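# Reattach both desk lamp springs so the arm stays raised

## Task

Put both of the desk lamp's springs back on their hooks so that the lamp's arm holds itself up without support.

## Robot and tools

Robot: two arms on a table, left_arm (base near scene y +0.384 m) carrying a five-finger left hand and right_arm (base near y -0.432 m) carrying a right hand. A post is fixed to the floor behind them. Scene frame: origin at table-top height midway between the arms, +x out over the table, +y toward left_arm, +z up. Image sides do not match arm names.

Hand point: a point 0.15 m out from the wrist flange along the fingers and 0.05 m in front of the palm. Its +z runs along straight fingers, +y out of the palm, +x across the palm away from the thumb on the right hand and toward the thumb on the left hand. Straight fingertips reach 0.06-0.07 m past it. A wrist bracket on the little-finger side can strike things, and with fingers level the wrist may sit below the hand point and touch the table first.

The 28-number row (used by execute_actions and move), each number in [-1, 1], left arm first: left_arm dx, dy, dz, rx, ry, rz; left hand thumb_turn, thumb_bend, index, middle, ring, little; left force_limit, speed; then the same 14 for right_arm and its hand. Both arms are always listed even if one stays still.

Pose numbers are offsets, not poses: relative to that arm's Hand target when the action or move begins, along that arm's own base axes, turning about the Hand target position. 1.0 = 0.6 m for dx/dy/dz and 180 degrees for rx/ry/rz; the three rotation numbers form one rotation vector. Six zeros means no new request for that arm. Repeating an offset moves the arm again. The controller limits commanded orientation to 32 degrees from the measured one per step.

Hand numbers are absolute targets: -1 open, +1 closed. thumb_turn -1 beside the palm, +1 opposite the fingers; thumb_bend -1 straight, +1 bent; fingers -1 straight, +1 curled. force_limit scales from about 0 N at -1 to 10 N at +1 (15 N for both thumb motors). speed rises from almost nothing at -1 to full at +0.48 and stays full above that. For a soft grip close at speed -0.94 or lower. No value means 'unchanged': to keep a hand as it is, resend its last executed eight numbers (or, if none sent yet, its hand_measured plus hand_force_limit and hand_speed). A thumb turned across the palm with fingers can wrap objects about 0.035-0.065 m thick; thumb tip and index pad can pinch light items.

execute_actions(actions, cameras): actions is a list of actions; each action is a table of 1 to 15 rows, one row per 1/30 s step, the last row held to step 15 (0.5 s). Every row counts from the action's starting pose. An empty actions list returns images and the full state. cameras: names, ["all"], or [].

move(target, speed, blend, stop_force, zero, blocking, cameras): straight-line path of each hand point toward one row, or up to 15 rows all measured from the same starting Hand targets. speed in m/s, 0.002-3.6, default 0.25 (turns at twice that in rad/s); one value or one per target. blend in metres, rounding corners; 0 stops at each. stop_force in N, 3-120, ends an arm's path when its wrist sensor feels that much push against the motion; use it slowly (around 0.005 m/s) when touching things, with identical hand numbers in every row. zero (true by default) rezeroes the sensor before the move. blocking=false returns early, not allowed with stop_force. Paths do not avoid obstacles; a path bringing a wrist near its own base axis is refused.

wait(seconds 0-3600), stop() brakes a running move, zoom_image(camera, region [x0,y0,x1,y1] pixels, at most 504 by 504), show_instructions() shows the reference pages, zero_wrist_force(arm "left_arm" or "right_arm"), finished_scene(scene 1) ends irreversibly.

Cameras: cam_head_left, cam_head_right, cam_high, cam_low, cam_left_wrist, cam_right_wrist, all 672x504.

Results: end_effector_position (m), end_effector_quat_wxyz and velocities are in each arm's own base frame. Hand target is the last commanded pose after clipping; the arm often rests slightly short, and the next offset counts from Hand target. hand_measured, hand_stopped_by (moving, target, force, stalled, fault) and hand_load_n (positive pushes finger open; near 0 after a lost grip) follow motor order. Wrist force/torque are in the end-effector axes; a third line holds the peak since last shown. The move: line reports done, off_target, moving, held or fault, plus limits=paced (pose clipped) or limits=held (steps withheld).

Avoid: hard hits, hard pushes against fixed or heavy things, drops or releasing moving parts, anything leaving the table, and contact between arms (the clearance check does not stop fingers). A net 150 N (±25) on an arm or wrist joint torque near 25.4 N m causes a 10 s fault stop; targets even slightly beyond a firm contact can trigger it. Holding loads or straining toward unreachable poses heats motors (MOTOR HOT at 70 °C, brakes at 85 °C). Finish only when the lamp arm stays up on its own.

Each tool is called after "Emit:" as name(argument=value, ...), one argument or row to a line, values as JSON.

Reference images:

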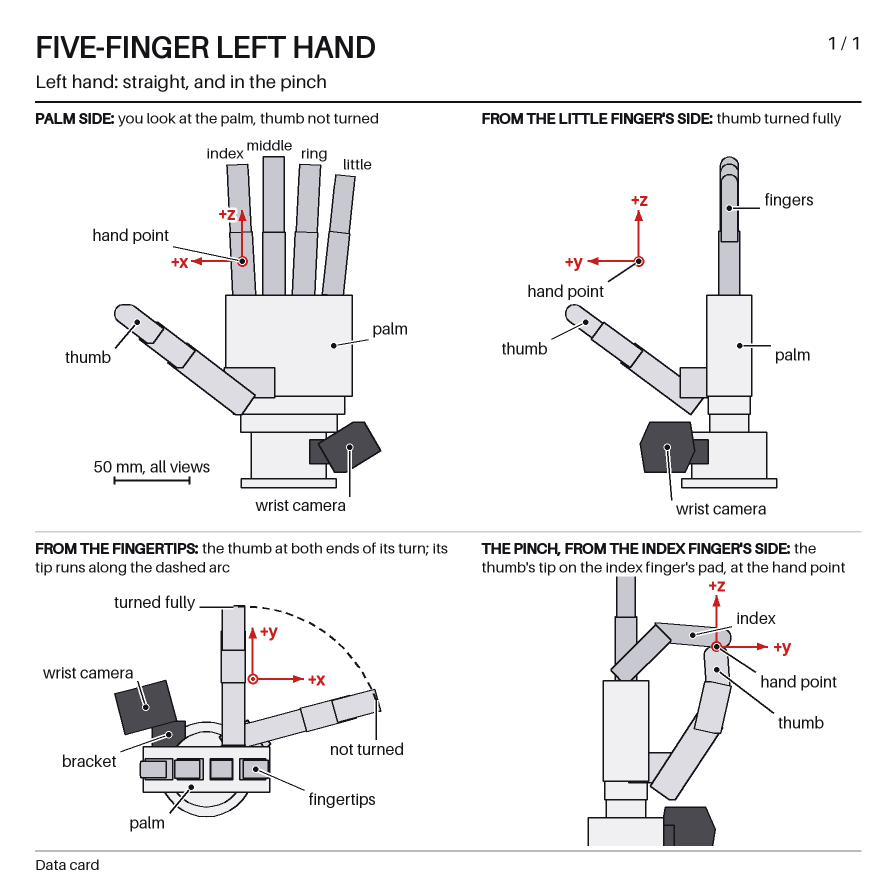

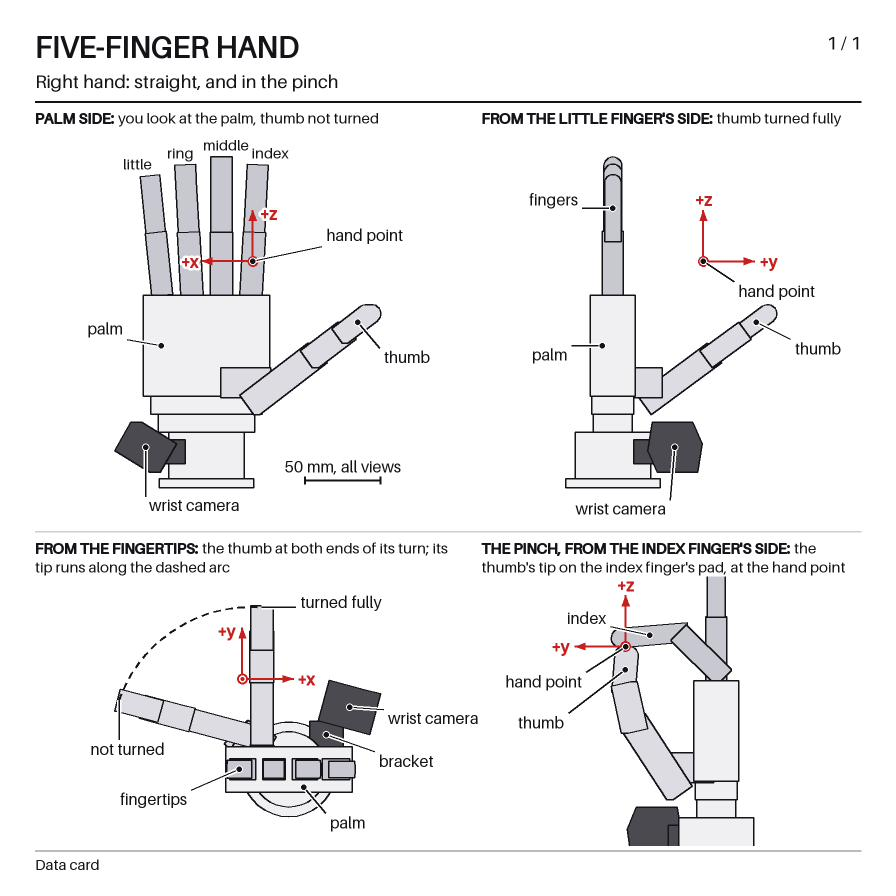

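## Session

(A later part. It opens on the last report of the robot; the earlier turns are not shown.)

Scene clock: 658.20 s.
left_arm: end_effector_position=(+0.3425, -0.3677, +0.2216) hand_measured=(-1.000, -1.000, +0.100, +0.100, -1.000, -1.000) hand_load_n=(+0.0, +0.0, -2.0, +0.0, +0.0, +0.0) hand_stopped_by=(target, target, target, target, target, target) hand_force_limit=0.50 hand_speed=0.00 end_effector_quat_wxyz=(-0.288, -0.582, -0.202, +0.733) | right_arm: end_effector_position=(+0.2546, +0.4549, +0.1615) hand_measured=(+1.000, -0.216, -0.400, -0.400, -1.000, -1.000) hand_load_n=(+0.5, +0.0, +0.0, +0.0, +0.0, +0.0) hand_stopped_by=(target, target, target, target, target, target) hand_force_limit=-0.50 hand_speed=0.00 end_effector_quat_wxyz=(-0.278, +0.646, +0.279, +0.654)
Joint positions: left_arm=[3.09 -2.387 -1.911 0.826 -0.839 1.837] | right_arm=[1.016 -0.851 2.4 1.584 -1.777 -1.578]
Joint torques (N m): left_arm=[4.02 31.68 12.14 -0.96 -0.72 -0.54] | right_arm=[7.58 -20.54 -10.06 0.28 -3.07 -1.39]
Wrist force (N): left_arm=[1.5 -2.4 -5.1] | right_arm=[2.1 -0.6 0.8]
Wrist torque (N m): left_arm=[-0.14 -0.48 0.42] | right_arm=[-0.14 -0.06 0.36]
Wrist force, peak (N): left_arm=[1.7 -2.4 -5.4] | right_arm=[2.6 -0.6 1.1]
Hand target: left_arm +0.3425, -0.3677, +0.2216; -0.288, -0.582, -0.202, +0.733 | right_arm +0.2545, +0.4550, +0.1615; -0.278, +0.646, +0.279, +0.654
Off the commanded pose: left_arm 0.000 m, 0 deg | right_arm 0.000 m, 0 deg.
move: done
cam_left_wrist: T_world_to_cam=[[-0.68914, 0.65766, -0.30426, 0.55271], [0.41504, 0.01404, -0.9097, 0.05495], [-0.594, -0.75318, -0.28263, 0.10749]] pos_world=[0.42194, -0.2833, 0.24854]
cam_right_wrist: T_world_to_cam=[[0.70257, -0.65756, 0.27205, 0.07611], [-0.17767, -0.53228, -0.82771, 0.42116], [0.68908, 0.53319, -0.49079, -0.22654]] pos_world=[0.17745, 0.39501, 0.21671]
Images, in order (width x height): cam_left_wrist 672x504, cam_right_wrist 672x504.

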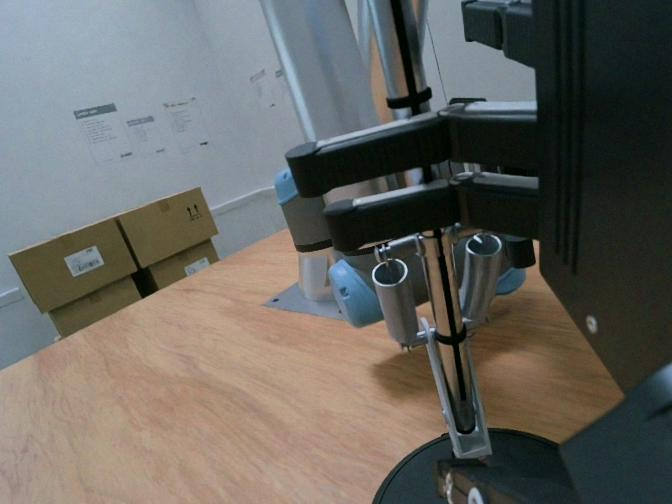

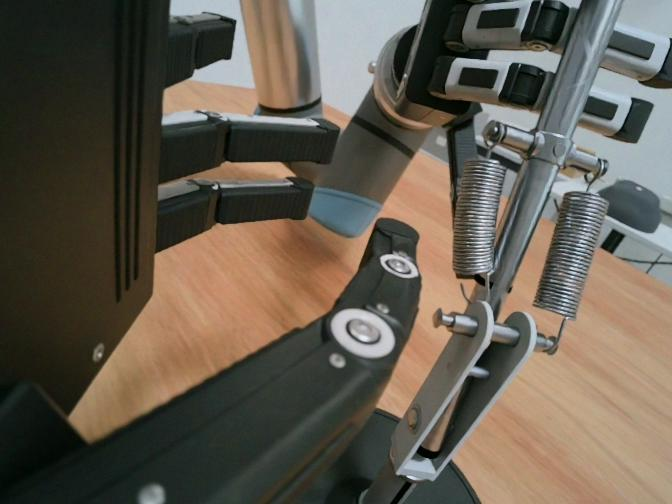

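Emit:
move(
  target=[0.0154,0.01753,0,0,0,0,-1,-1,0.1,0.1,-1,-1,0.5,0, 0,0,0,0,0,0,1,-0.22,-0.4,-0.4,-1,-1,-0.5,0],
  speed=0.01,
  cameras=["cam_right_wrist","cam_left_wrist"],
)

Emit:
zoom_image(
  camera="cam_right_wrist",
  region=[400, 80, 600, 400],
)

Scene clock: 662.57 s.
left_arm: end_effector_position=(+0.3516, -0.3574, +0.2216) hand_measured=(-1.000, -1.000, +0.100, +0.100, -1.000, -1.000) hand_load_n=(+0.0, +0.0, +0.0, -1.0, +0.0, +0.0) hand_stopped_by=(target, target, target, target, target, target) hand_force_limit=0.50 hand_speed=0.00 end_effector_quat_wxyz=(-0.288, -0.582, -0.202, +0.733) end_effector_velocity=(+0.002, +0.002, +0.000) end_effector_angular_velocity=(+0.000, -0.002, +0.000) | right_arm: end_effector_position=(+0.2545, +0.4550, +0.1615) hand_measured=(+1.000, -0.216, -0.400, -0.400, -1.000, -1.000) hand_load_n=(+0.0, +0.0, +0.0, +0.0, +0.0, +0.0) hand_stopped_by=(target, target, target, target, target, target) hand_force_limit=-0.50 hand_speed=0.00 end_effector_quat_wxyz=(-0.278, +0.646, +0.279, +0.654)
Joint positions: left_arm=[3.111 -2.394 -1.892 0.82 -0.859 1.828] | right_arm=[1.017 -0.851 2.4 1.584 -1.777 -1.578]
Joint velocities: left_arm=[0.004 0 0.005 -0.001 -0.003 -0.002] | right_arm=[within noise]
Joint torques (N m): left_arm=[7.37 30.52 12.4 -1.62 -2.17 -1.45] | right_arm=[7.43 -21.6 -10.87 0.5 -2.95 -1.33]
Wrist force (N): left_arm=[2.4 -2.1 -3.5] | right_arm=[2.1 -0.5 1.0]
Wrist torque (N m): left_arm=[-0.20 -0.51 0.53] | right_arm=[-0.14 -0.05 0.35]
Wrist force, peak (N): left_arm=[1.4 -2.7 -5.5] | right_arm=[2.3 -0.7 1.1]
Hand target: left_arm +0.3517, -0.3572, +0.2216; -0.288, -0.582, -0.202, +0.733 | right_arm +0.2545, +0.4550, +0.1615; -0.278, +0.646, +0.279, +0.654
Off the commanded pose: left_arm 0.000 m, 0 deg | right_arm 0.000 m, 0 deg.
move: done
cam_left_wrist: T_world_to_cam=[[-0.68914, 0.65766, -0.30426, 0.55214], [0.41504, 0.01404, -0.9097, 0.05107], [-0.594, -0.75318, -0.28263, 0.1206]] pos_world=[0.43094, -0.273, 0.24854]
cam_right_wrist: T_world_to_cam=[[0.70256, -0.65758, 0.27201, 0.07627], [-0.1777, -0.53225, -0.82773, 0.42119], [0.68908, 0.53319, -0.49079, -0.22652]] pos_world=[0.17735, 0.39511, 0.21671]
Images, in order (width x height): cam_left_wrist 672x504, cam_right_wrist 672x504.

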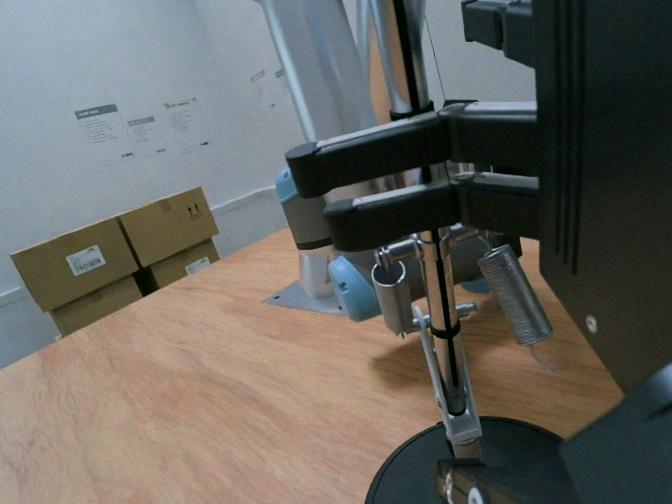

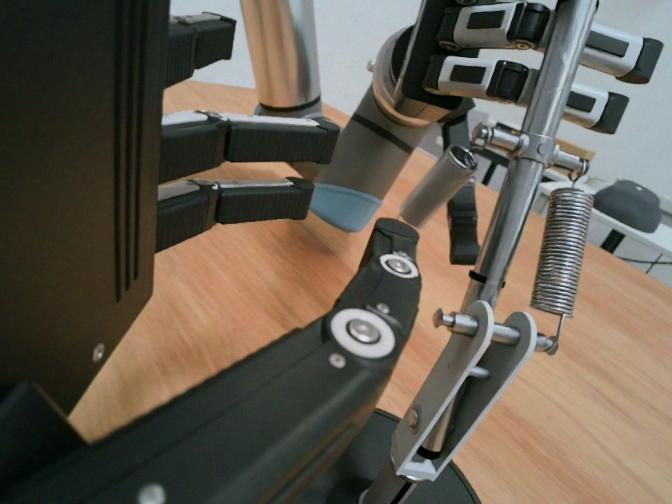

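Scaled by 1.575 from the camera's image (finer frame: 960x720).

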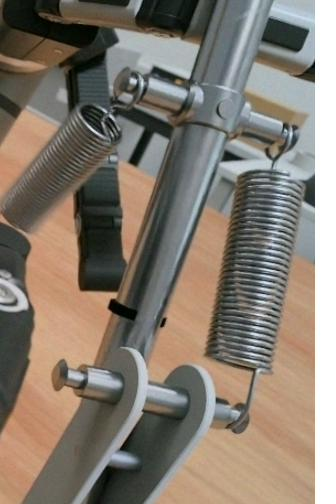

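Emit:
wait(
  seconds=2,
  cameras=["cam_right_wrist","cam_left_wrist"],
)

Scene clock: 664.77 s.
left_arm: end_effector_position=(+0.3517, -0.3572, +0.2216) hand_measured=(-1.000, -1.000, +0.100, +0.100, -1.000, -1.000) hand_load_n=(+0.0, +0.0, +0.0, -0.5, +0.0, +0.0) hand_stopped_by=(target, target, target, target, target, target) hand_force_limit=0.50 hand_speed=0.00 end_effector_quat_wxyz=(-0.288, -0.582, -0.202, +0.733) | right_arm: end_effector_position=(+0.2545, +0.4550, +0.1615) hand_measured=(+1.000, -0.216, -0.400, -0.400, -1.000, -1.000) hand_load_n=(+0.0, +0.0, +0.0, +0.0, +0.0, +0.0) hand_stopped_by=(target, target, target, target, target, target) hand_force_limit=-0.50 hand_speed=0.00 end_effector_quat_wxyz=(-0.278, +0.646, +0.279, +0.654)
Joint positions: left_arm=[3.112 -2.394 -1.892 0.82 -0.86 1.827] | right_arm=[1.017 -0.851 2.4 1.584 -1.777 -1.578]
Joint torques (N m): left_arm=[6.69 32.47 13.66 -1.66 -2.21 -1.34] | right_arm=[7.9 -22.59 -10.42 0.49 -3.03 -1.25]
Wrist force (N): left_arm=[2.2 -1.9 -3.2] | right_arm=[1.9 -0.8 1.0]
Wrist torque (N m): left_arm=[-0.19 -0.50 0.53] | right_arm=[-0.18 -0.03 0.33]
Wrist force, peak (N): left_arm=[2.5 -2.1 -3.3] | right_arm=[2.3 -0.4 1.1]
Hand target: left_arm +0.3517, -0.3572, +0.2216; -0.288, -0.582, -0.202, +0.733 | right_arm +0.2545, +0.4550, +0.1615; -0.278, +0.646, +0.279, +0.654
Off the commanded pose: left_arm 0.000 m, 0 deg | right_arm 0.000 m, 0 deg.
wait: 2.00 s; at rest from the start
cam_left_wrist: T_world_to_cam=[[-0.68914, 0.65766, -0.30426, 0.55214], [0.41504, 0.01404, -0.9097, 0.05099], [-0.594, -0.75318, -0.28263, 0.12087]] pos_world=[0.43114, -0.2728, 0.24854]
cam_right_wrist: T_world_to_cam=[[0.70256, -0.65758, 0.27201, 0.07627], [-0.1777, -0.53225, -0.82773, 0.42119], [0.68908, 0.53319, -0.49079, -0.22652]] pos_world=[0.17735, 0.39511, 0.21671]
Images, in order (width x height): cam_left_wrist 672x504, cam_right_wrist 672x504.

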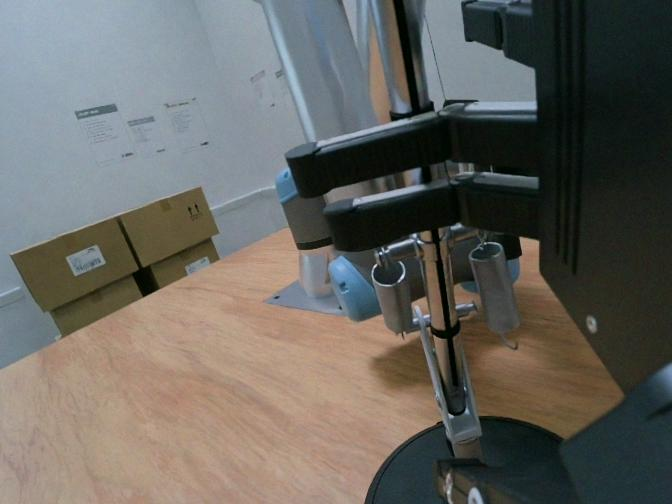

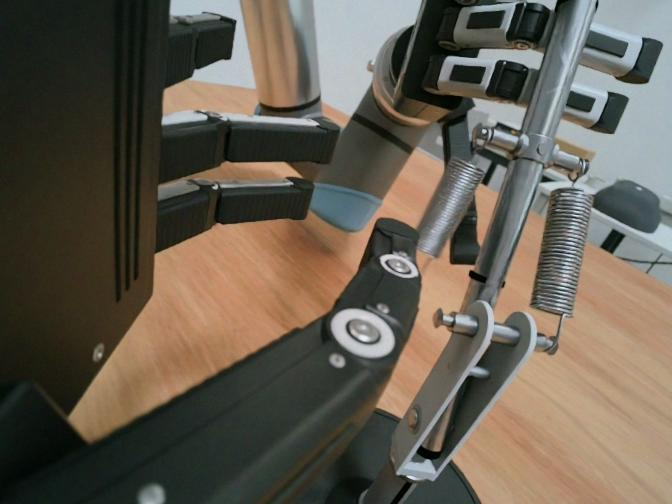

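Emit:
move(
  target=[-0.0153,-0.0175,0,0,0,0,-1,-1,0.1,0.1,-1,-1,0.5,0, 0,0,0,0,0,0,1,-0.22,-0.4,-0.4,-1,-1,-0.5,0],
  speed=0.01,
)

Emit:
wait(
  seconds=1.5,
  cameras=["cam_right_wrist","cam_left_wrist"],
)

Emit:
zoom_image(
  camera="cam_right_wrist",
  region=[370, 80, 570, 400],
)

Emit:
zoom_image(
  camera="cam_left_wrist",
  region=[400, 220, 600, 380],
)

Scene clock: 666.83 s.
left_arm: end_effector_position=(+0.3427, -0.3675, +0.2216) hand_measured=(-1.000, -1.000, +0.100, +0.100, -1.000, -1.000) hand_load_n=(+0.0, +0.0, -1.5, +0.0, +0.0, +0.0) hand_stopped_by=(target, target, target, target, target, target) hand_force_limit=0.50 hand_speed=0.00 end_effector_quat_wxyz=(-0.288, -0.582, -0.202, +0.733) | right_arm: end_effector_position=(+0.2545, +0.4550, +0.1615) hand_measured=(+1.000, -0.216, -0.400, -0.400, -1.000, -1.000) hand_load_n=(+0.5, +0.0, +0.0, +0.0, +0.0, +0.0) hand_stopped_by=(target, target, target, target, target, target) hand_force_limit=-0.50 hand_speed=0.00 end_effector_quat_wxyz=(-0.278, +0.646, +0.279, +0.654)
Joint positions: left_arm=[3.091 -2.388 -1.911 0.826 -0.84 1.836] | right_arm=[1.017 -0.851 2.4 1.584 -1.777 -1.578]
Joint torques (N m): left_arm=[-10.95 50.43 1.37 1.37 0.76 1.49] | right_arm=[7.45 -23.42 -10.65 0.52 -3.01 -1.29]
Wrist force (N): left_arm=[0.9 -1.7 -4.2] | right_arm=[2.1 -0.6 1.1]
Wrist torque (N m): left_arm=[-0.12 -0.44 0.38] | right_arm=[-0.16 -0.05 0.35]
Wrist force, peak (N): left_arm=[1.6 -2.2 -4.5] | right_arm=[2.2 -0.6 1.0]
Hand target: left_arm +0.3426, -0.3677, +0.2216; -0.288, -0.582, -0.202, +0.733 | right_arm +0.2545, +0.4550, +0.1615; -0.278, +0.646, +0.279, +0.654
Off the commanded pose: left_arm 0.000 m, 0 deg | right_arm 0.000 m, 0 deg.
move: done

Scene clock: 668.33 s.
left_arm: end_effector_position=(+0.3426, -0.3677, +0.2216) hand_measured=(-1.000, -1.000, +0.100, +0.100, -1.000, -1.000) hand_load_n=(+0.0, +0.0, -1.5, +0.0, +0.0, +0.0) hand_stopped_by=(target, target, target, target, target, target) hand_force_limit=0.50 hand_speed=0.00 end_effector_quat_wxyz=(-0.288, -0.582, -0.202, +0.733) | right_arm: end_effector_position=(+0.2545, +0.4550, +0.1615) hand_measured=(+1.000, -0.216, -0.400, -0.400, -1.000, -1.000) hand_load_n=(+0.5, +0.0, +0.0, +0.0, +0.0, +0.0) hand_stopped_by=(target, target, target, target, target, target) hand_force_limit=-0.50 hand_speed=0.00 end_effector_quat_wxyz=(-0.278, +0.646, +0.279, +0.654)
Joint positions: left_arm=[3.09 -2.387 -1.911 0.826 -0.839 1.837] | right_arm=[1.017 -0.851 2.4 1.584 -1.777 -1.578]
Joint torques (N m): left_arm=[-12.06 49.87 1.04 1.24 1.09 1.59] | right_arm=[7.58 -23.82 -10.98 0.39 -2.97 -1.32]
Wrist force (N): left_arm=[0.4 -1.7 -4.1] | right_arm=[2.1 -0.5 0.9]
Wrist torque (N m): left_arm=[-0.13 -0.39 0.37] | right_arm=[-0.13 -0.05 0.35]
Wrist force, peak (N): left_arm=[0.9 -2.1 -4.2] | right_arm=[2.2 -0.7 1.4]
Hand target: left_arm +0.3426, -0.3677, +0.2216; -0.288, -0.582, -0.202, +0.733 | right_arm +0.2545, +0.4550, +0.1615; -0.278, +0.646, +0.279, +0.654
Off the commanded pose: left_arm 0.000 m, 0 deg | right_arm 0.000 m, 0 deg.
wait: 1.50 s; at rest by 0.17 s
cam_left_wrist: T_world_to_cam=[[-0.68914, 0.65766, -0.30426, 0.55271], [0.41504, 0.01404, -0.9097, 0.05495], [-0.594, -0.75318, -0.28263, 0.10749]] pos_world=[0.42194, -0.2833, 0.24854]
cam_right_wrist: T_world_to_cam=[[0.70256, -0.65758, 0.27201, 0.07627], [-0.1777, -0.53225, -0.82773, 0.42119], [0.68908, 0.53319, -0.49079, -0.22652]] pos_world=[0.17735, 0.39511, 0.21671]
Images, in order (width x height): cam_left_wrist 672x504, cam_right_wrist 672x504.

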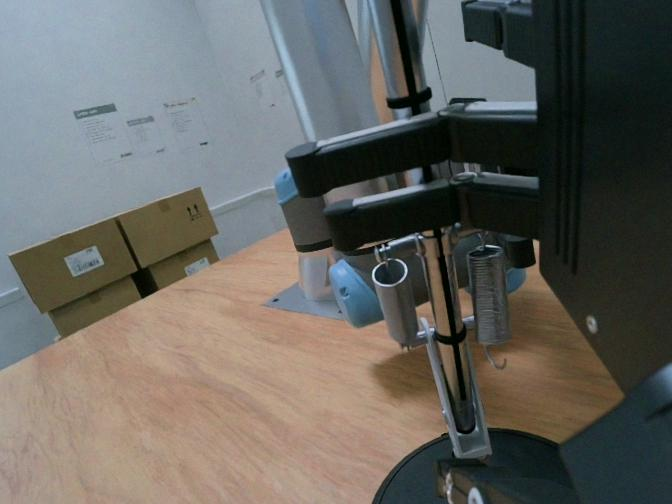

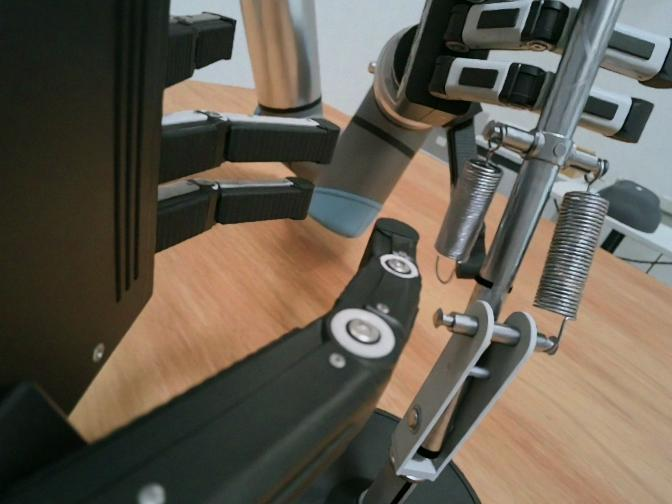

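Scaled by 1.575 from the camera's image (finer frame: 960x720).

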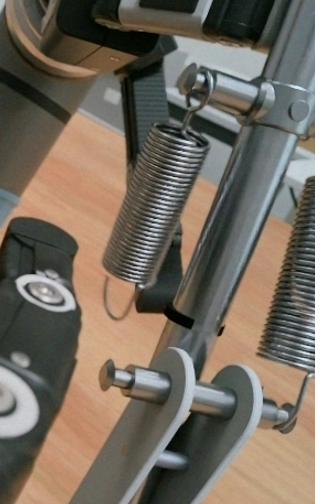

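Scaled by 2.520 from the camera's image (finer frame: 960x720).

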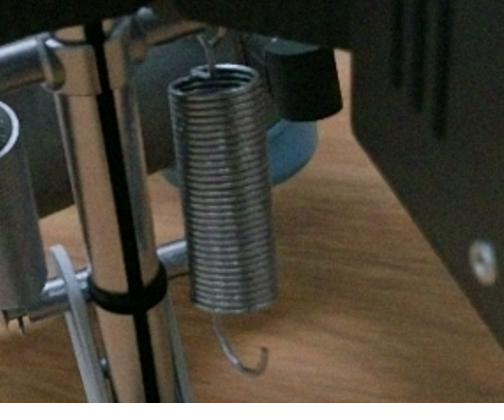

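Emit:
move(
  target=[0,0,0,0,0,0,-1,-1,0.1,0.1,-1,-1,0.5,0, 0.0415,0.0111,0,0,0,0,1,-0.03,-0.1,-0.1,-1,-1,-0.5,0],
  speed=0.02,
  stop_force=4,
  cameras=["cam_right_wrist","cam_left_wrist"],
)

Scene clock: 672.40 s.
left_arm: end_effector_position=(+0.3426, -0.3677, +0.2216) hand_measured=(-1.000, -1.000, +0.100, +0.100, -1.000, -1.000) hand_load_n=(+0.0, +0.0, -1.0, +0.0, +0.0, +0.0) hand_stopped_by=(target, target, target, target, target, target) hand_force_limit=0.50 hand_speed=0.00 end_effector_quat_wxyz=(-0.288, -0.582, -0.202, +0.733) | right_arm: end_effector_position=(+0.2794, +0.4616, +0.1615) hand_measured=(+1.000, -0.030, -0.100, -0.100, -1.000, -1.000) hand_load_n=(+0.5, +0.0, +0.0, +0.0, +0.0, +0.0) hand_stopped_by=(target, target, target, target, target, target) hand_force_limit=-0.50 hand_speed=0.00 end_effector_quat_wxyz=(-0.278, +0.646, +0.279, +0.654)
Joint positions: left_arm=[3.09 -2.387 -1.911 0.826 -0.839 1.837] | right_arm=[0.958 -0.85 2.37 1.612 -1.719 -1.578]
Joint torques (N m): left_arm=[-12.27 49.98 0.57 1.18 1.12 1.6] | right_arm=[-11.12 -21.03 -11.55 0.42 2.69 1.6]
Wrist force (N): left_arm=[0.4 -1.7 -4.1] | right_arm=[2.1 -0.6 1.1]
Wrist torque (N m): left_arm=[-0.14 -0.40 0.37] | right_arm=[-0.16 -0.05 0.30]
Wrist force, peak (N): left_arm=[1.0 -2.0 -4.2] | right_arm=[2.3 -0.5 1.1]
Hand target: left_arm +0.3426, -0.3677, +0.2216; -0.288, -0.582, -0.202, +0.733 | right_arm +0.2794, +0.4616, +0.1615; -0.278, +0.646, +0.279, +0.654
Off the commanded pose: left_arm 0.000 m, 0 deg | right_arm 0.000 m, 0 deg.
move: done
cam_left_wrist: T_world_to_cam=[[-0.68914, 0.65766, -0.30426, 0.55271], [0.41504, 0.01404, -0.9097, 0.05495], [-0.594, -0.75318, -0.28263, 0.10749]] pos_world=[0.42194, -0.2833, 0.24854]
cam_right_wrist: T_world_to_cam=[[0.70256, -0.65758, 0.27201, 0.06318], [-0.1777, -0.53225, -0.82773, 0.42918], [0.68908, 0.53319, -0.49079, -0.24725]] pos_world=[0.20225, 0.40181, 0.21671]
Images, in order (width x height): cam_left_wrist 672x504, cam_right_wrist 672x504.

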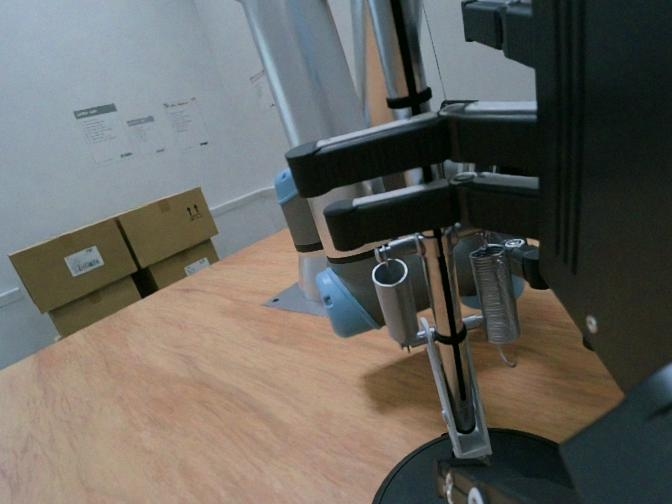

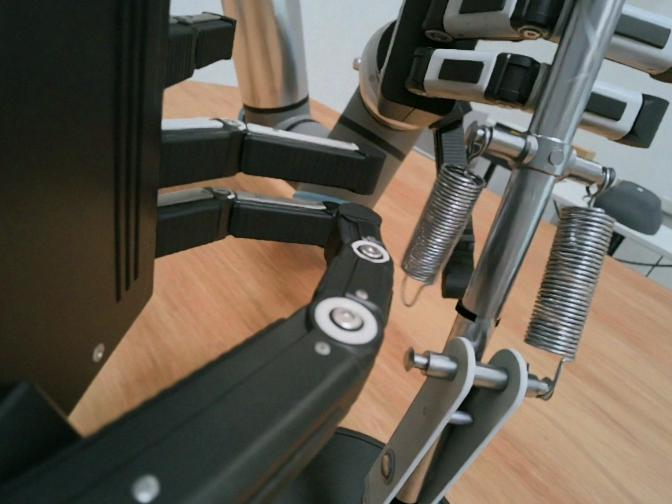

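Emit:
move(
  target=[0,0,0,0,0,0,-1,-1,0.1,0.1,-1,-1,0.5,0, 0.02296,-0.02179,0,0,0,0,1,-0.03,-0.1,-0.1,-1,-1,-0.5,0],
  speed=0.015,
  stop_force=3,
  cameras=["cam_right_wrist","cam_left_wrist"],
)

Emit:
zoom_image(
  camera="cam_right_wrist",
  region=[300, 80, 500, 400],
)

Emit:
zoom_image(
  camera="cam_left_wrist",
  region=[420, 220, 620, 380],
)

Scene clock: 675.17 s.
left_arm: end_effector_position=(+0.3426, -0.3677, +0.2216) hand_measured=(-1.000, -1.000, +0.100, +0.100, -1.000, -1.000) hand_load_n=(+0.0, +0.0, -1.5, +0.0, +0.0, +0.0) hand_stopped_by=(target, target, target, target, target, target) hand_force_limit=0.50 hand_speed=0.00 end_effector_quat_wxyz=(-0.288, -0.582, -0.202, +0.733) | right_arm: end_effector_position=(+0.2932, +0.4486, +0.1615) hand_measured=(+1.000, -0.030, -0.100, -0.100, -1.000, -1.000) hand_load_n=(+0.0, +0.0, +0.0, +0.0, +0.0, +0.0) hand_stopped_by=(target, target, target, target, target, target) hand_force_limit=-0.50 hand_speed=0.00 end_effector_quat_wxyz=(-0.278, +0.646, +0.279, +0.654)
Joint positions: left_arm=[3.09 -2.387 -1.911 0.826 -0.839 1.837] | right_arm=[0.894 -0.851 2.398 1.586 -1.654 -1.577]
Joint torques (N m): left_arm=[-12.34 49.89 0.63 1.02 1.03 1.49] | right_arm=[-10.82 -42.56 7.65 -3.08 2.83 1.48]
Wrist force (N): left_arm=[0.8 -1.9 -3.9] | right_arm=[2.2 -0.4 1.3]
Wrist torque (N m): left_arm=[-0.16 -0.42 0.38] | right_arm=[-0.16 -0.09 0.22]
Wrist force, peak (N): left_arm=[0.9 -2.0 -4.3] | right_arm=[2.4 -0.5 1.4]
Hand target: left_arm +0.3426, -0.3677, +0.2216; -0.288, -0.582, -0.202, +0.733 | right_arm +0.2932, +0.4486, +0.1615; -0.278, +0.646, +0.279, +0.654
Off the commanded pose: left_arm 0.000 m, 0 deg | right_arm 0.000 m, 0 deg.
move: done
cam_left_wrist: T_world_to_cam=[[-0.68914, 0.65766, -0.30426, 0.55271], [0.41504, 0.01404, -0.9097, 0.05495], [-0.594, -0.75318, -0.28263, 0.10749]] pos_world=[0.42194, -0.2833, 0.24854]
cam_right_wrist: T_world_to_cam=[[0.70256, -0.65758, 0.27201, 0.04487], [-0.1777, -0.53225, -0.82773, 0.42466], [0.68908, 0.53319, -0.49079, -0.24978]] pos_world=[0.21605, 0.38871, 0.21671]
Images, in order (width x height): cam_left_wrist 672x504, cam_right_wrist 672x504.

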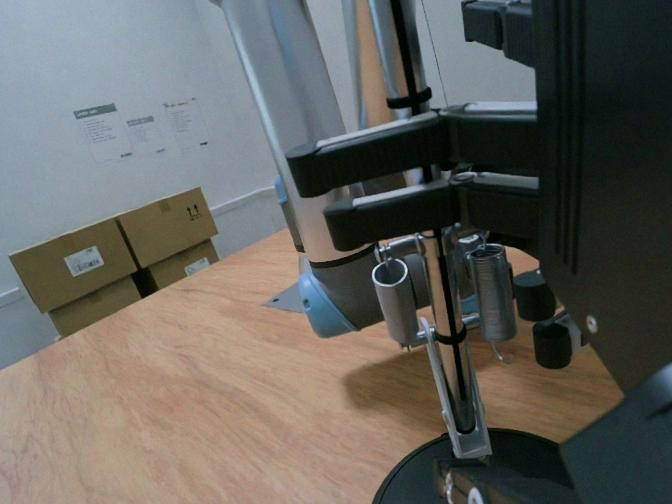

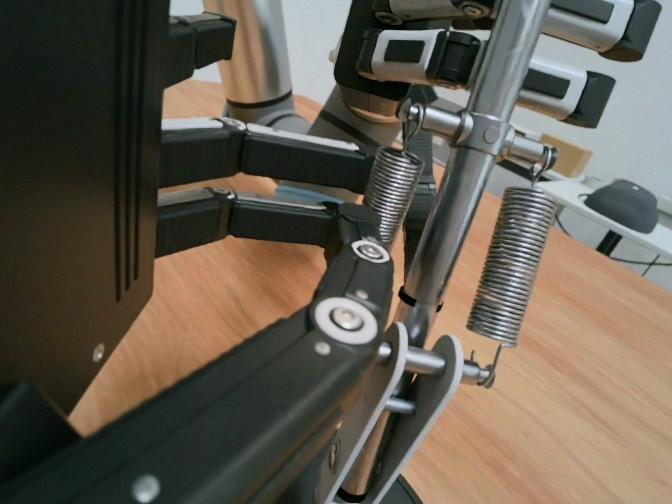

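Scaled by 1.575 from the camera's image (finer frame: 960x720).

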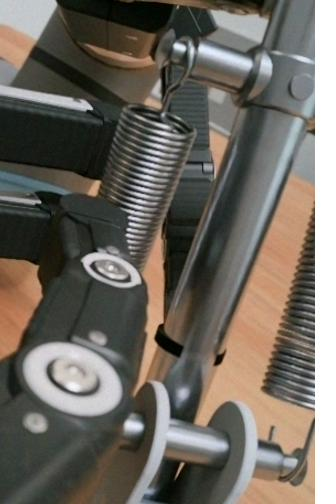

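Scaled by 2.520 from the camera's image (finer frame: 960x720).

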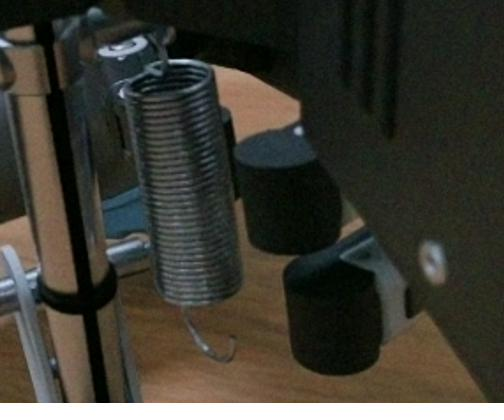

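Emit:
move(
  target=[0,0,0,0,0,0,-1,-1,0.1,0.1,-1,-1,0.5,0, 0.00302,-0.00287,0,0,0,0,1,-0.03,-0.1,-0.1,-1,-1,-0.5,0],
  speed=0.01,
  stop_force=3,
)

Emit:
move(
  target=[0,0,0,0,0,0,-1,-1,0.1,0.1,-1,-1,0.5,0, 0,0,0,0,0,0,1,-0.03,0.5,0.5,-1,-1,-0.8,-0.85],
  cameras=["cam_right_wrist","cam_left_wrist"],
)

Emit:
zoom_image(
  camera="cam_left_wrist",
  region=[420, 220, 620, 380],
)

Scene clock: 677.80 s.
left_arm: end_effector_position=(+0.3426, -0.3677, +0.2216) hand_measured=(-1.000, -1.000, +0.100, +0.100, -1.000, -1.000) hand_load_n=(+0.0, +0.0, -1.5, +0.0, +0.0, +0.5) hand_stopped_by=(target, target, target, target, target, target) hand_force_limit=0.50 hand_speed=0.00 end_effector_quat_wxyz=(-0.288, -0.582, -0.202, +0.733) | right_arm: end_effector_position=(+0.2950, +0.4468, +0.1615) hand_measured=(+1.000, -0.030, -0.100, -0.100, -1.000, -1.000) hand_load_n=(+0.0, +0.0, +0.0, +0.0, +0.0, +0.0) hand_stopped_by=(target, target, target, target, target, target) hand_force_limit=-0.50 hand_speed=0.00 end_effector_quat_wxyz=(-0.278, +0.646, +0.279, +0.654)
Joint positions: left_arm=[3.09 -2.387 -1.911 0.826 -0.839 1.837] | right_arm=[0.886 -0.851 2.401 1.583 -1.646 -1.577]
Joint torques (N m): left_arm=[-11.64 50.19 0.9 1 1.04 1.6] | right_arm=[-10.97 -41.82 7.46 -3.16 2.78 1.57]
Wrist force (N): left_arm=[0.5 -1.7 -4.3] | right_arm=[2.0 -0.7 1.1]
Wrist torque (N m): left_arm=[-0.11 -0.39 0.36] | right_arm=[-0.19 -0.05 0.20]
Wrist force, peak (N): left_arm=[0.8 -2.0 -4.3] | right_arm=[2.3 -0.7 1.3]
Hand target: left_arm +0.3426, -0.3677, +0.2216; -0.288, -0.582, -0.202, +0.733 | right_arm +0.2950, +0.4468, +0.1615; -0.278, +0.646, +0.279, +0.654
Off the commanded pose: left_arm 0.000 m, 0 deg | right_arm 0.000 m, 0 deg.
move: done

Scene clock: 678.47 s.
left_arm: end_effector_position=(+0.3426, -0.3677, +0.2216) hand_measured=(-1.000, -1.000, +0.100, +0.100, -1.000, -1.000) hand_load_n=(+0.0, +0.0, -1.5, +0.0, +0.0, +0.0) hand_stopped_by=(target, target, target, target, target, target) hand_force_limit=0.50 hand_speed=0.00 end_effector_quat_wxyz=(-0.288, -0.582, -0.202, +0.733) | right_arm: end_effector_position=(+0.2950, +0.4468, +0.1615) hand_measured=(+1.000, -0.030, +0.066, +0.038, -1.000, -1.000) hand_load_n=(+0.0, +0.5, +2.5, +1.0, +0.0, +0.0) hand_stopped_by=(target, target, force, force, target, target) hand_force_limit=-0.80 hand_speed=-0.85 end_effector_quat_wxyz=(-0.278, +0.646, +0.279, +0.654)
Joint positions: left_arm=[3.09 -2.387 -1.911 0.826 -0.839 1.837] | right_arm=[0.886 -0.851 2.401 1.583 -1.646 -1.577]
Joint torques (N m): left_arm=[-11.44 50.09 0.6 1.02 1.1 1.61] | right_arm=[-11.13 -41.68 7.53 -3.02 2.6 1.38]
Wrist force (N): left_arm=[0.6 -1.8 -4.1] | right_arm=[2.0 -0.6 1.3]
Wrist torque (N m): left_arm=[-0.14 -0.39 0.36] | right_arm=[-0.17 -0.07 0.21]
Wrist force, peak (N): left_arm=[0.7 -2.1 -4.2] | right_arm=[2.3 -0.7 1.6]
Hand target: left_arm +0.3426, -0.3677, +0.2216; -0.288, -0.582, -0.202, +0.733 | right_arm +0.2950, +0.4468, +0.1615; -0.278, +0.646, +0.279, +0.654
Off the commanded pose: left_arm 0.000 m, 0 deg | right_arm 0.000 m, 0 deg.
move: done
cam_left_wrist: T_world_to_cam=[[-0.68914, 0.65766, -0.30426, 0.55271], [0.41504, 0.01404, -0.9097, 0.05495], [-0.594, -0.75318, -0.28263, 0.10749]] pos_world=[0.42194, -0.2833, 0.24854]
cam_right_wrist: T_world_to_cam=[[0.70256, -0.65758, 0.27201, 0.04249], [-0.1777, -0.53225, -0.82773, 0.42407], [0.68908, 0.53319, -0.49079, -0.25011]] pos_world=[0.21785, 0.38701, 0.21671]
Images, in order (width x height): cam_left_wrist 672x504, cam_right_wrist 672x504.

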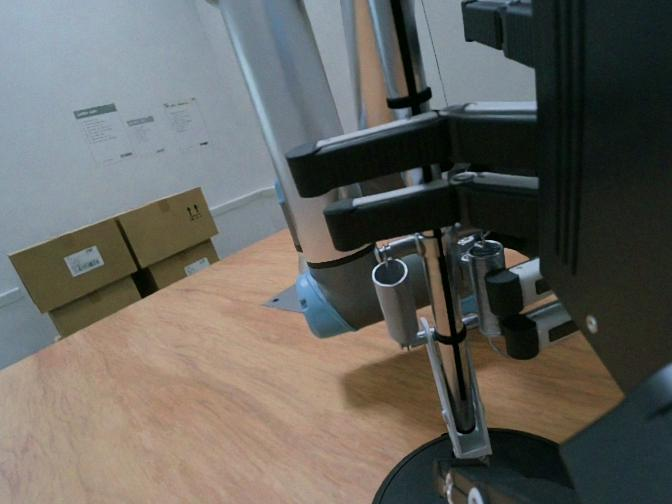

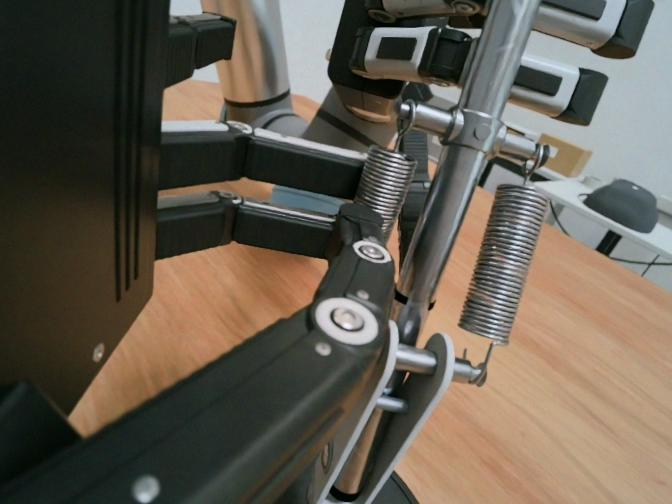

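Scaled by 2.520 from the camera's image (finer frame: 960x720).

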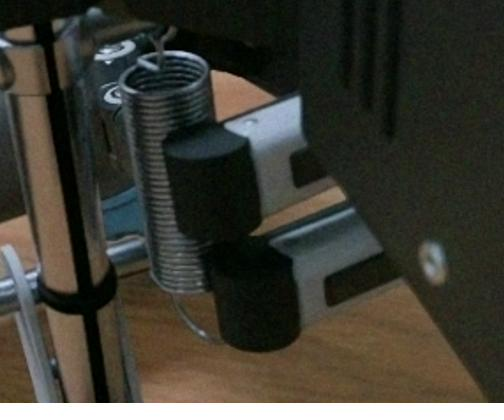

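Emit:
move(
  target=[
    [0,0,0,0,0,0,-1,-1,0.1,0.1,-1,-1,0.5,0, 0,0,0,0,0,0,1,-0.03,-0.06,-0.06,-1,-1,-0.5,-0.5],
    [0,0,0,0,0,0,-1,-1,0.1,0.1,-1,-1,0.5,0, 0.0018,-0.0017,-0.0025,0,0,0,1,-0.03,-0.06,-0.06,-1,-1,-0.5,-0.5],
    [0,0,0,0,0,0,-1,-1,0.1,0.1,-1,-1,0.5,0, 0.0018,-0.0017,-0.0025,0,0,0,1,-0.03,0.5,0.5,-1,-1,0.9,-0.85],
  ],
  speed=0.01,
  cameras=["cam_right_wrist","cam_left_wrist"],
)

Emit:
zoom_image(
  camera="cam_left_wrist",
  region=[420, 220, 620, 380],
)

Scene clock: 681.07 s.
left_arm: end_effector_position=(+0.3426, -0.3677, +0.2216) hand_measured=(-1.000, -1.000, +0.100, +0.100, -1.000, -1.000) hand_load_n=(+0.0, +0.0, -1.5, +0.0, -0.5, +0.0) hand_stopped_by=(target, target, target, target, target, target) hand_force_limit=0.50 hand_speed=0.00 end_effector_quat_wxyz=(-0.288, -0.582, -0.202, +0.733) | right_arm: end_effector_position=(+0.2961, +0.4459, +0.1600) hand_measured=(+1.000, -0.030, +0.160, +0.076, -1.000, -1.000) hand_load_n=(+0.0, +0.5, +10.0, +3.5, +0.0, +0.0) hand_stopped_by=(target, target, force, force, target, target) hand_force_limit=0.90 hand_speed=-0.85 end_effector_quat_wxyz=(-0.278, +0.646, +0.279, +0.654)
Joint positions: left_arm=[3.09 -2.387 -1.911 0.826 -0.839 1.837] | right_arm=[0.88 -0.846 2.402 1.576 -1.641 -1.577]
Joint torques (N m): left_arm=[-11.63 50.29 0.87 0.85 0.85 1.6] | right_arm=[-10.86 -21.19 7.83 -3.23 -0.99 1.16]
Wrist force (N): left_arm=[1.1 -1.2 -3.7] | right_arm=[1.8 -7.9 5.8]
Wrist torque (N m): left_arm=[-0.13 -0.44 0.39] | right_arm=[-0.56 -0.15 0.13]
Wrist force, peak (N): left_arm=[0.8 -2.0 -4.1] | right_arm=[1.7 -8.3 5.9]
Hand target: left_arm +0.3426, -0.3677, +0.2216; -0.288, -0.582, -0.202, +0.733 | right_arm +0.2961, +0.4458, +0.1600; -0.278, +0.646, +0.279, +0.654
Off the commanded pose: left_arm 0.000 m, 0 deg | right_arm 0.000 m, 0 deg.
move: done
cam_left_wrist: T_world_to_cam=[[-0.68914, 0.65766, -0.30426, 0.55271], [0.41504, 0.01404, -0.9097, 0.05495], [-0.594, -0.75318, -0.28263, 0.10749]] pos_world=[0.42194, -0.2833, 0.24854]
cam_right_wrist: T_world_to_cam=[[0.70264, -0.65749, 0.27203, 0.04141], [-0.17767, -0.53231, -0.82769, 0.42251], [0.68901, 0.53324, -0.49084, -0.25106]] pos_world=[0.21895, 0.38601, 0.21521]
Images, in order (width x height): cam_left_wrist 672x504, cam_right_wrist 672x504.

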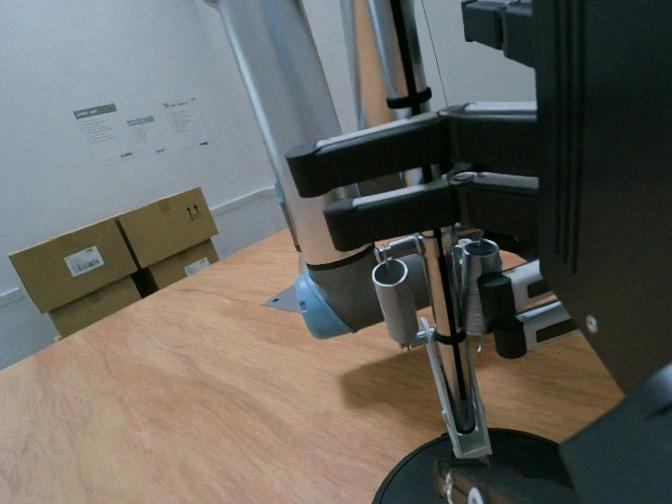

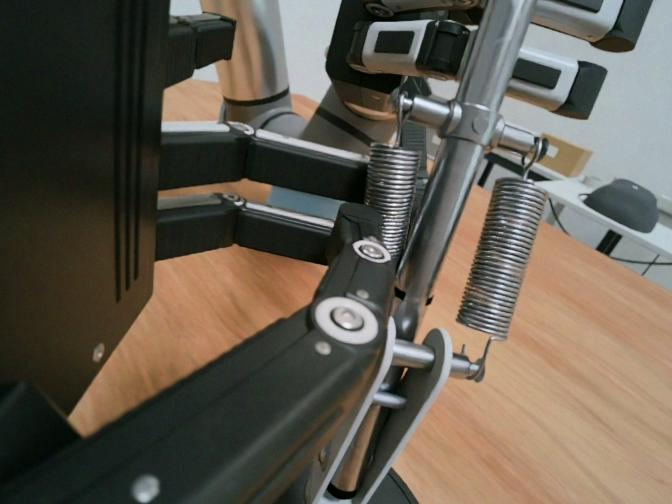

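Scaled by 2.520 from the camera's image (finer frame: 960x720).

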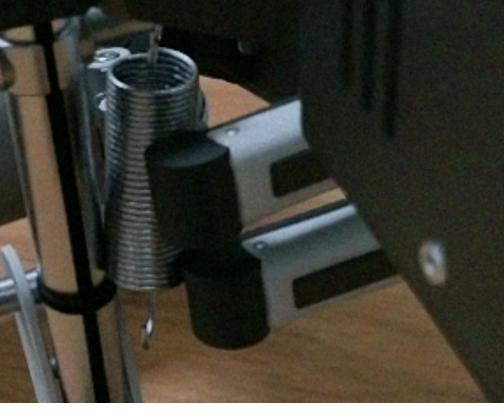

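Emit:
move(
  target=[0,0,0,0,0,0,-1,-1,0.1,0.1,-1,-1,0.5,0, 0,0,0,0,0,0,1,-0.03,-0.12,-0.12,-1,-1,-0.5,-0.5],
  cameras=["cam_left_wrist","cam_right_wrist"],
)

Emit:
zoom_image(
  camera="cam_left_wrist",
  region=[420, 220, 620, 380],
)

Scene clock: 682.17 s.
left_arm: end_effector_position=(+0.3426, -0.3677, +0.2216) hand_measured=(-1.000, -1.000, +0.100, +0.100, -1.000, -1.000) hand_load_n=(+0.0, +0.0, -1.5, +0.0, +0.0, +0.0) hand_stopped_by=(target, target, target, target, target, target) hand_force_limit=0.50 hand_speed=0.00 end_effector_quat_wxyz=(-0.288, -0.582, -0.202, +0.733) | right_arm: end_effector_position=(+0.2961, +0.4458, +0.1600) hand_measured=(+1.000, -0.030, -0.120, -0.120, -1.000, -1.000) hand_load_n=(+0.5, +0.0, +0.0, -0.5, +0.0, +0.0) hand_stopped_by=(target, target, target, target, target, target) hand_force_limit=-0.50 hand_speed=-0.50 end_effector_quat_wxyz=(-0.278, +0.646, +0.279, +0.654)
Joint positions: left_arm=[3.09 -2.387 -1.911 0.826 -0.839 1.837] | right_arm=[0.88 -0.846 2.402 1.576 -1.641 -1.577]
Joint torques (N m): left_arm=[-11.27 49.96 0.4 0.95 0.28 1.61] | right_arm=[-10.82 -22.14 7.76 -2.86 1.83 -0.13]
Wrist force (N): left_arm=[1.5 -2.2 -4.0] | right_arm=[2.2 -0.3 1.3]
Wrist torque (N m): left_arm=[-0.18 -0.48 0.42] | right_arm=[-0.12 -0.08 0.21]
Wrist force, peak (N): left_arm=[1.2 -2.2 -4.2] | right_arm=[1.5 -8.1 6.0]
Hand target: left_arm +0.3426, -0.3677, +0.2216; -0.288, -0.582, -0.202, +0.733 | right_arm +0.2961, +0.4458, +0.1600; -0.278, +0.646, +0.279, +0.654
Off the commanded pose: left_arm 0.000 m, 0 deg | right_arm 0.000 m, 0 deg.
move: done
cam_left_wrist: T_world_to_cam=[[-0.68914, 0.65766, -0.30426, 0.55271], [0.41504, 0.01404, -0.9097, 0.05495], [-0.594, -0.75318, -0.28263, 0.10749]] pos_world=[0.42194, -0.2833, 0.24854]
cam_right_wrist: T_world_to_cam=[[0.70247, -0.65767, 0.27206, 0.04145], [-0.17774, -0.53225, -0.82772, 0.42245], [0.68917, 0.53309, -0.49079, -0.251]] pos_world=[0.21895, 0.38591, 0.21521]

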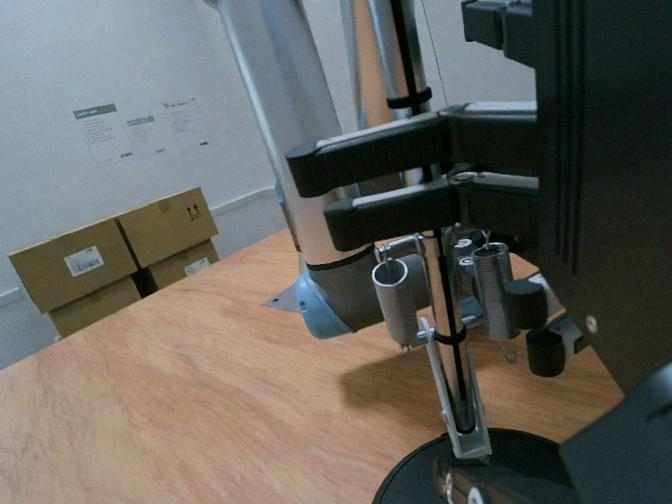

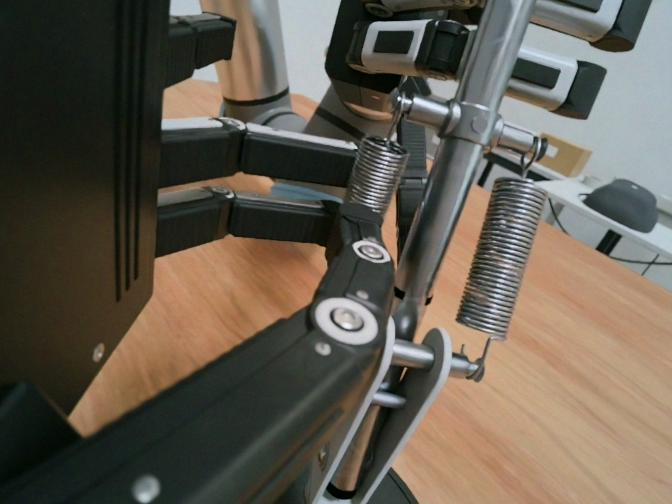

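Scaled by 2.520 from the camera's image (finer frame: 960x720).

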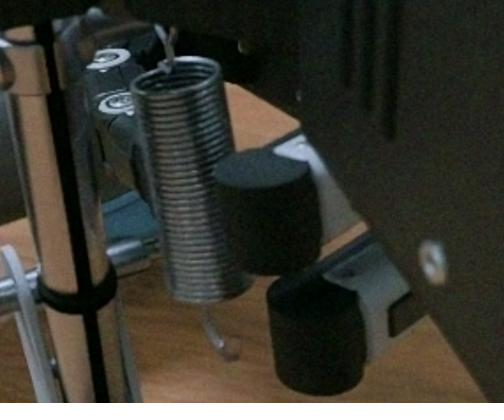

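Emit:
move(
  target=[0,0,0,0,0,0,-1,-1,0.1,0.1,-1,-1,0.5,0, 0.0048,-0.0046,0,0,0,0,1,-0.03,-0.12,-0.12,-1,-1,-0.5,-0.5],
  speed=0.01,
  stop_force=3,
  cameras=["cam_left_wrist","cam_right_wrist"],
)

Emit:
zoom_image(
  camera="cam_left_wrist",
  region=[420, 220, 620, 380],
)

Emit:
zoom_image(
  camera="cam_right_wrist",
  region=[300, 60, 500, 380],
)

Scene clock: 683.97 s.
left_arm: end_effector_position=(+0.3426, -0.3677, +0.2216) hand_measured=(-1.000, -1.000, +0.100, +0.100, -1.000, -1.000) hand_load_n=(+0.0, +0.0, -1.5, +0.0, +0.0, +0.0) hand_stopped_by=(target, target, target, target, target, target) hand_force_limit=0.50 hand_speed=0.00 end_effector_quat_wxyz=(-0.288, -0.582, -0.202, +0.733) | right_arm: end_effector_position=(+0.2990, +0.4431, +0.1600) hand_measured=(+1.000, -0.030, -0.120, -0.120, -1.000, -1.000) hand_load_n=(+0.0, +0.0, +0.0, +0.0, +0.5, +0.0) hand_stopped_by=(target, target, target, target, target, target) hand_force_limit=-0.50 hand_speed=-0.50 end_effector_quat_wxyz=(-0.278, +0.646, +0.279, +0.654)
Joint positions: left_arm=[3.09 -2.387 -1.911 0.826 -0.839 1.837] | right_arm=[0.866 -0.846 2.408 1.571 -1.627 -1.577]
Joint torques (N m): left_arm=[-10.04 49.63 1.3 0.91 -0.71 1.52] | right_arm=[-10.74 -41.98 7.41 -3.18 2.79 1.48]
Wrist force (N): left_arm=[1.0 -2.1 -4.0] | right_arm=[2.1 -0.3 1.1]
Wrist torque (N m): left_arm=[-0.18 -0.44 0.41] | right_arm=[-0.12 -0.05 0.20]
Wrist force, peak (N): left_arm=[1.3 -2.3 -4.2] | right_arm=[2.4 -0.3 1.3]
Hand target: left_arm +0.3426, -0.3677, +0.2216; -0.288, -0.582, -0.202, +0.733 | right_arm +0.2990, +0.4431, +0.1600; -0.278, +0.646, +0.279, +0.654
Off the commanded pose: left_arm 0.000 m, 0 deg | right_arm 0.000 m, 0 deg.
move: done
cam_left_wrist: T_world_to_cam=[[-0.68914, 0.65766, -0.30426, 0.55271], [0.41504, 0.01404, -0.9097, 0.05495], [-0.594, -0.75318, -0.28263, 0.10749]] pos_world=[0.42194, -0.2833, 0.24854]
cam_right_wrist: T_world_to_cam=[[0.70258, -0.65757, 0.272, 0.03758], [-0.17776, -0.5323, -0.82769, 0.42154], [0.68904, 0.53317, -0.49087, -0.25154]] pos_world=[0.22185, 0.38321, 0.21521]

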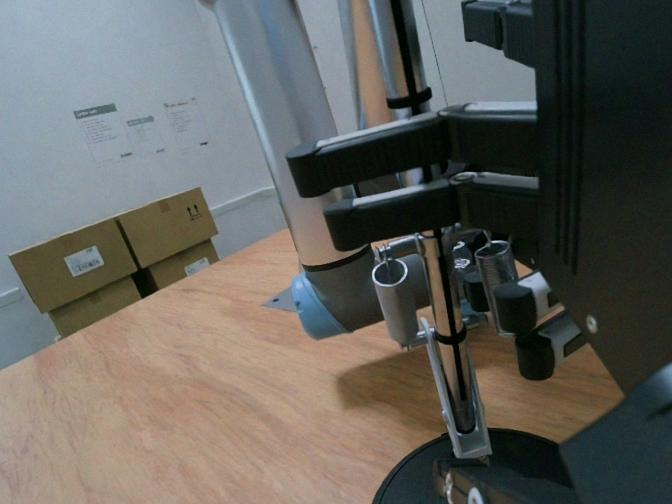

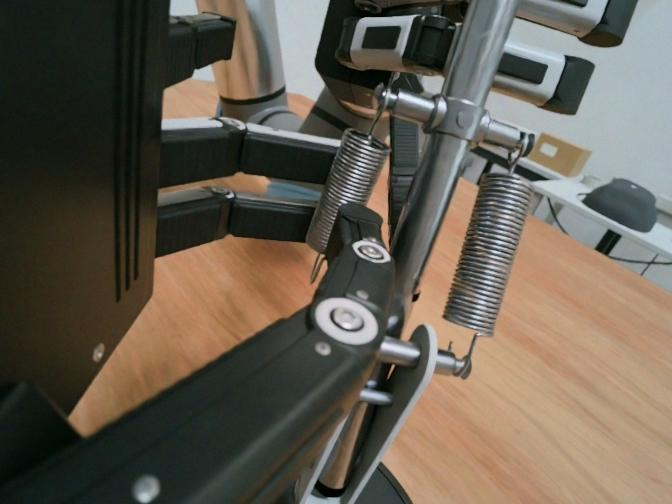

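Scaled by 2.520 from the camera's image (finer frame: 960x720).

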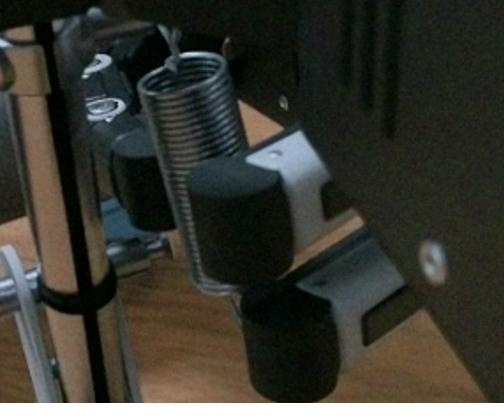

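Scaled by 1.575 from the camera's image (finer frame: 960x720).

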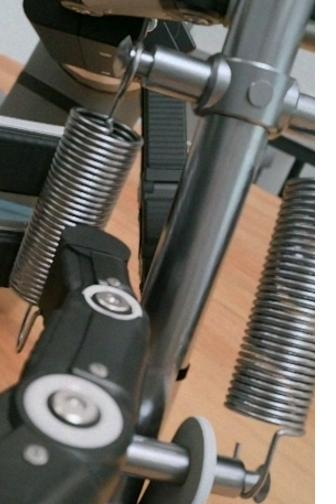

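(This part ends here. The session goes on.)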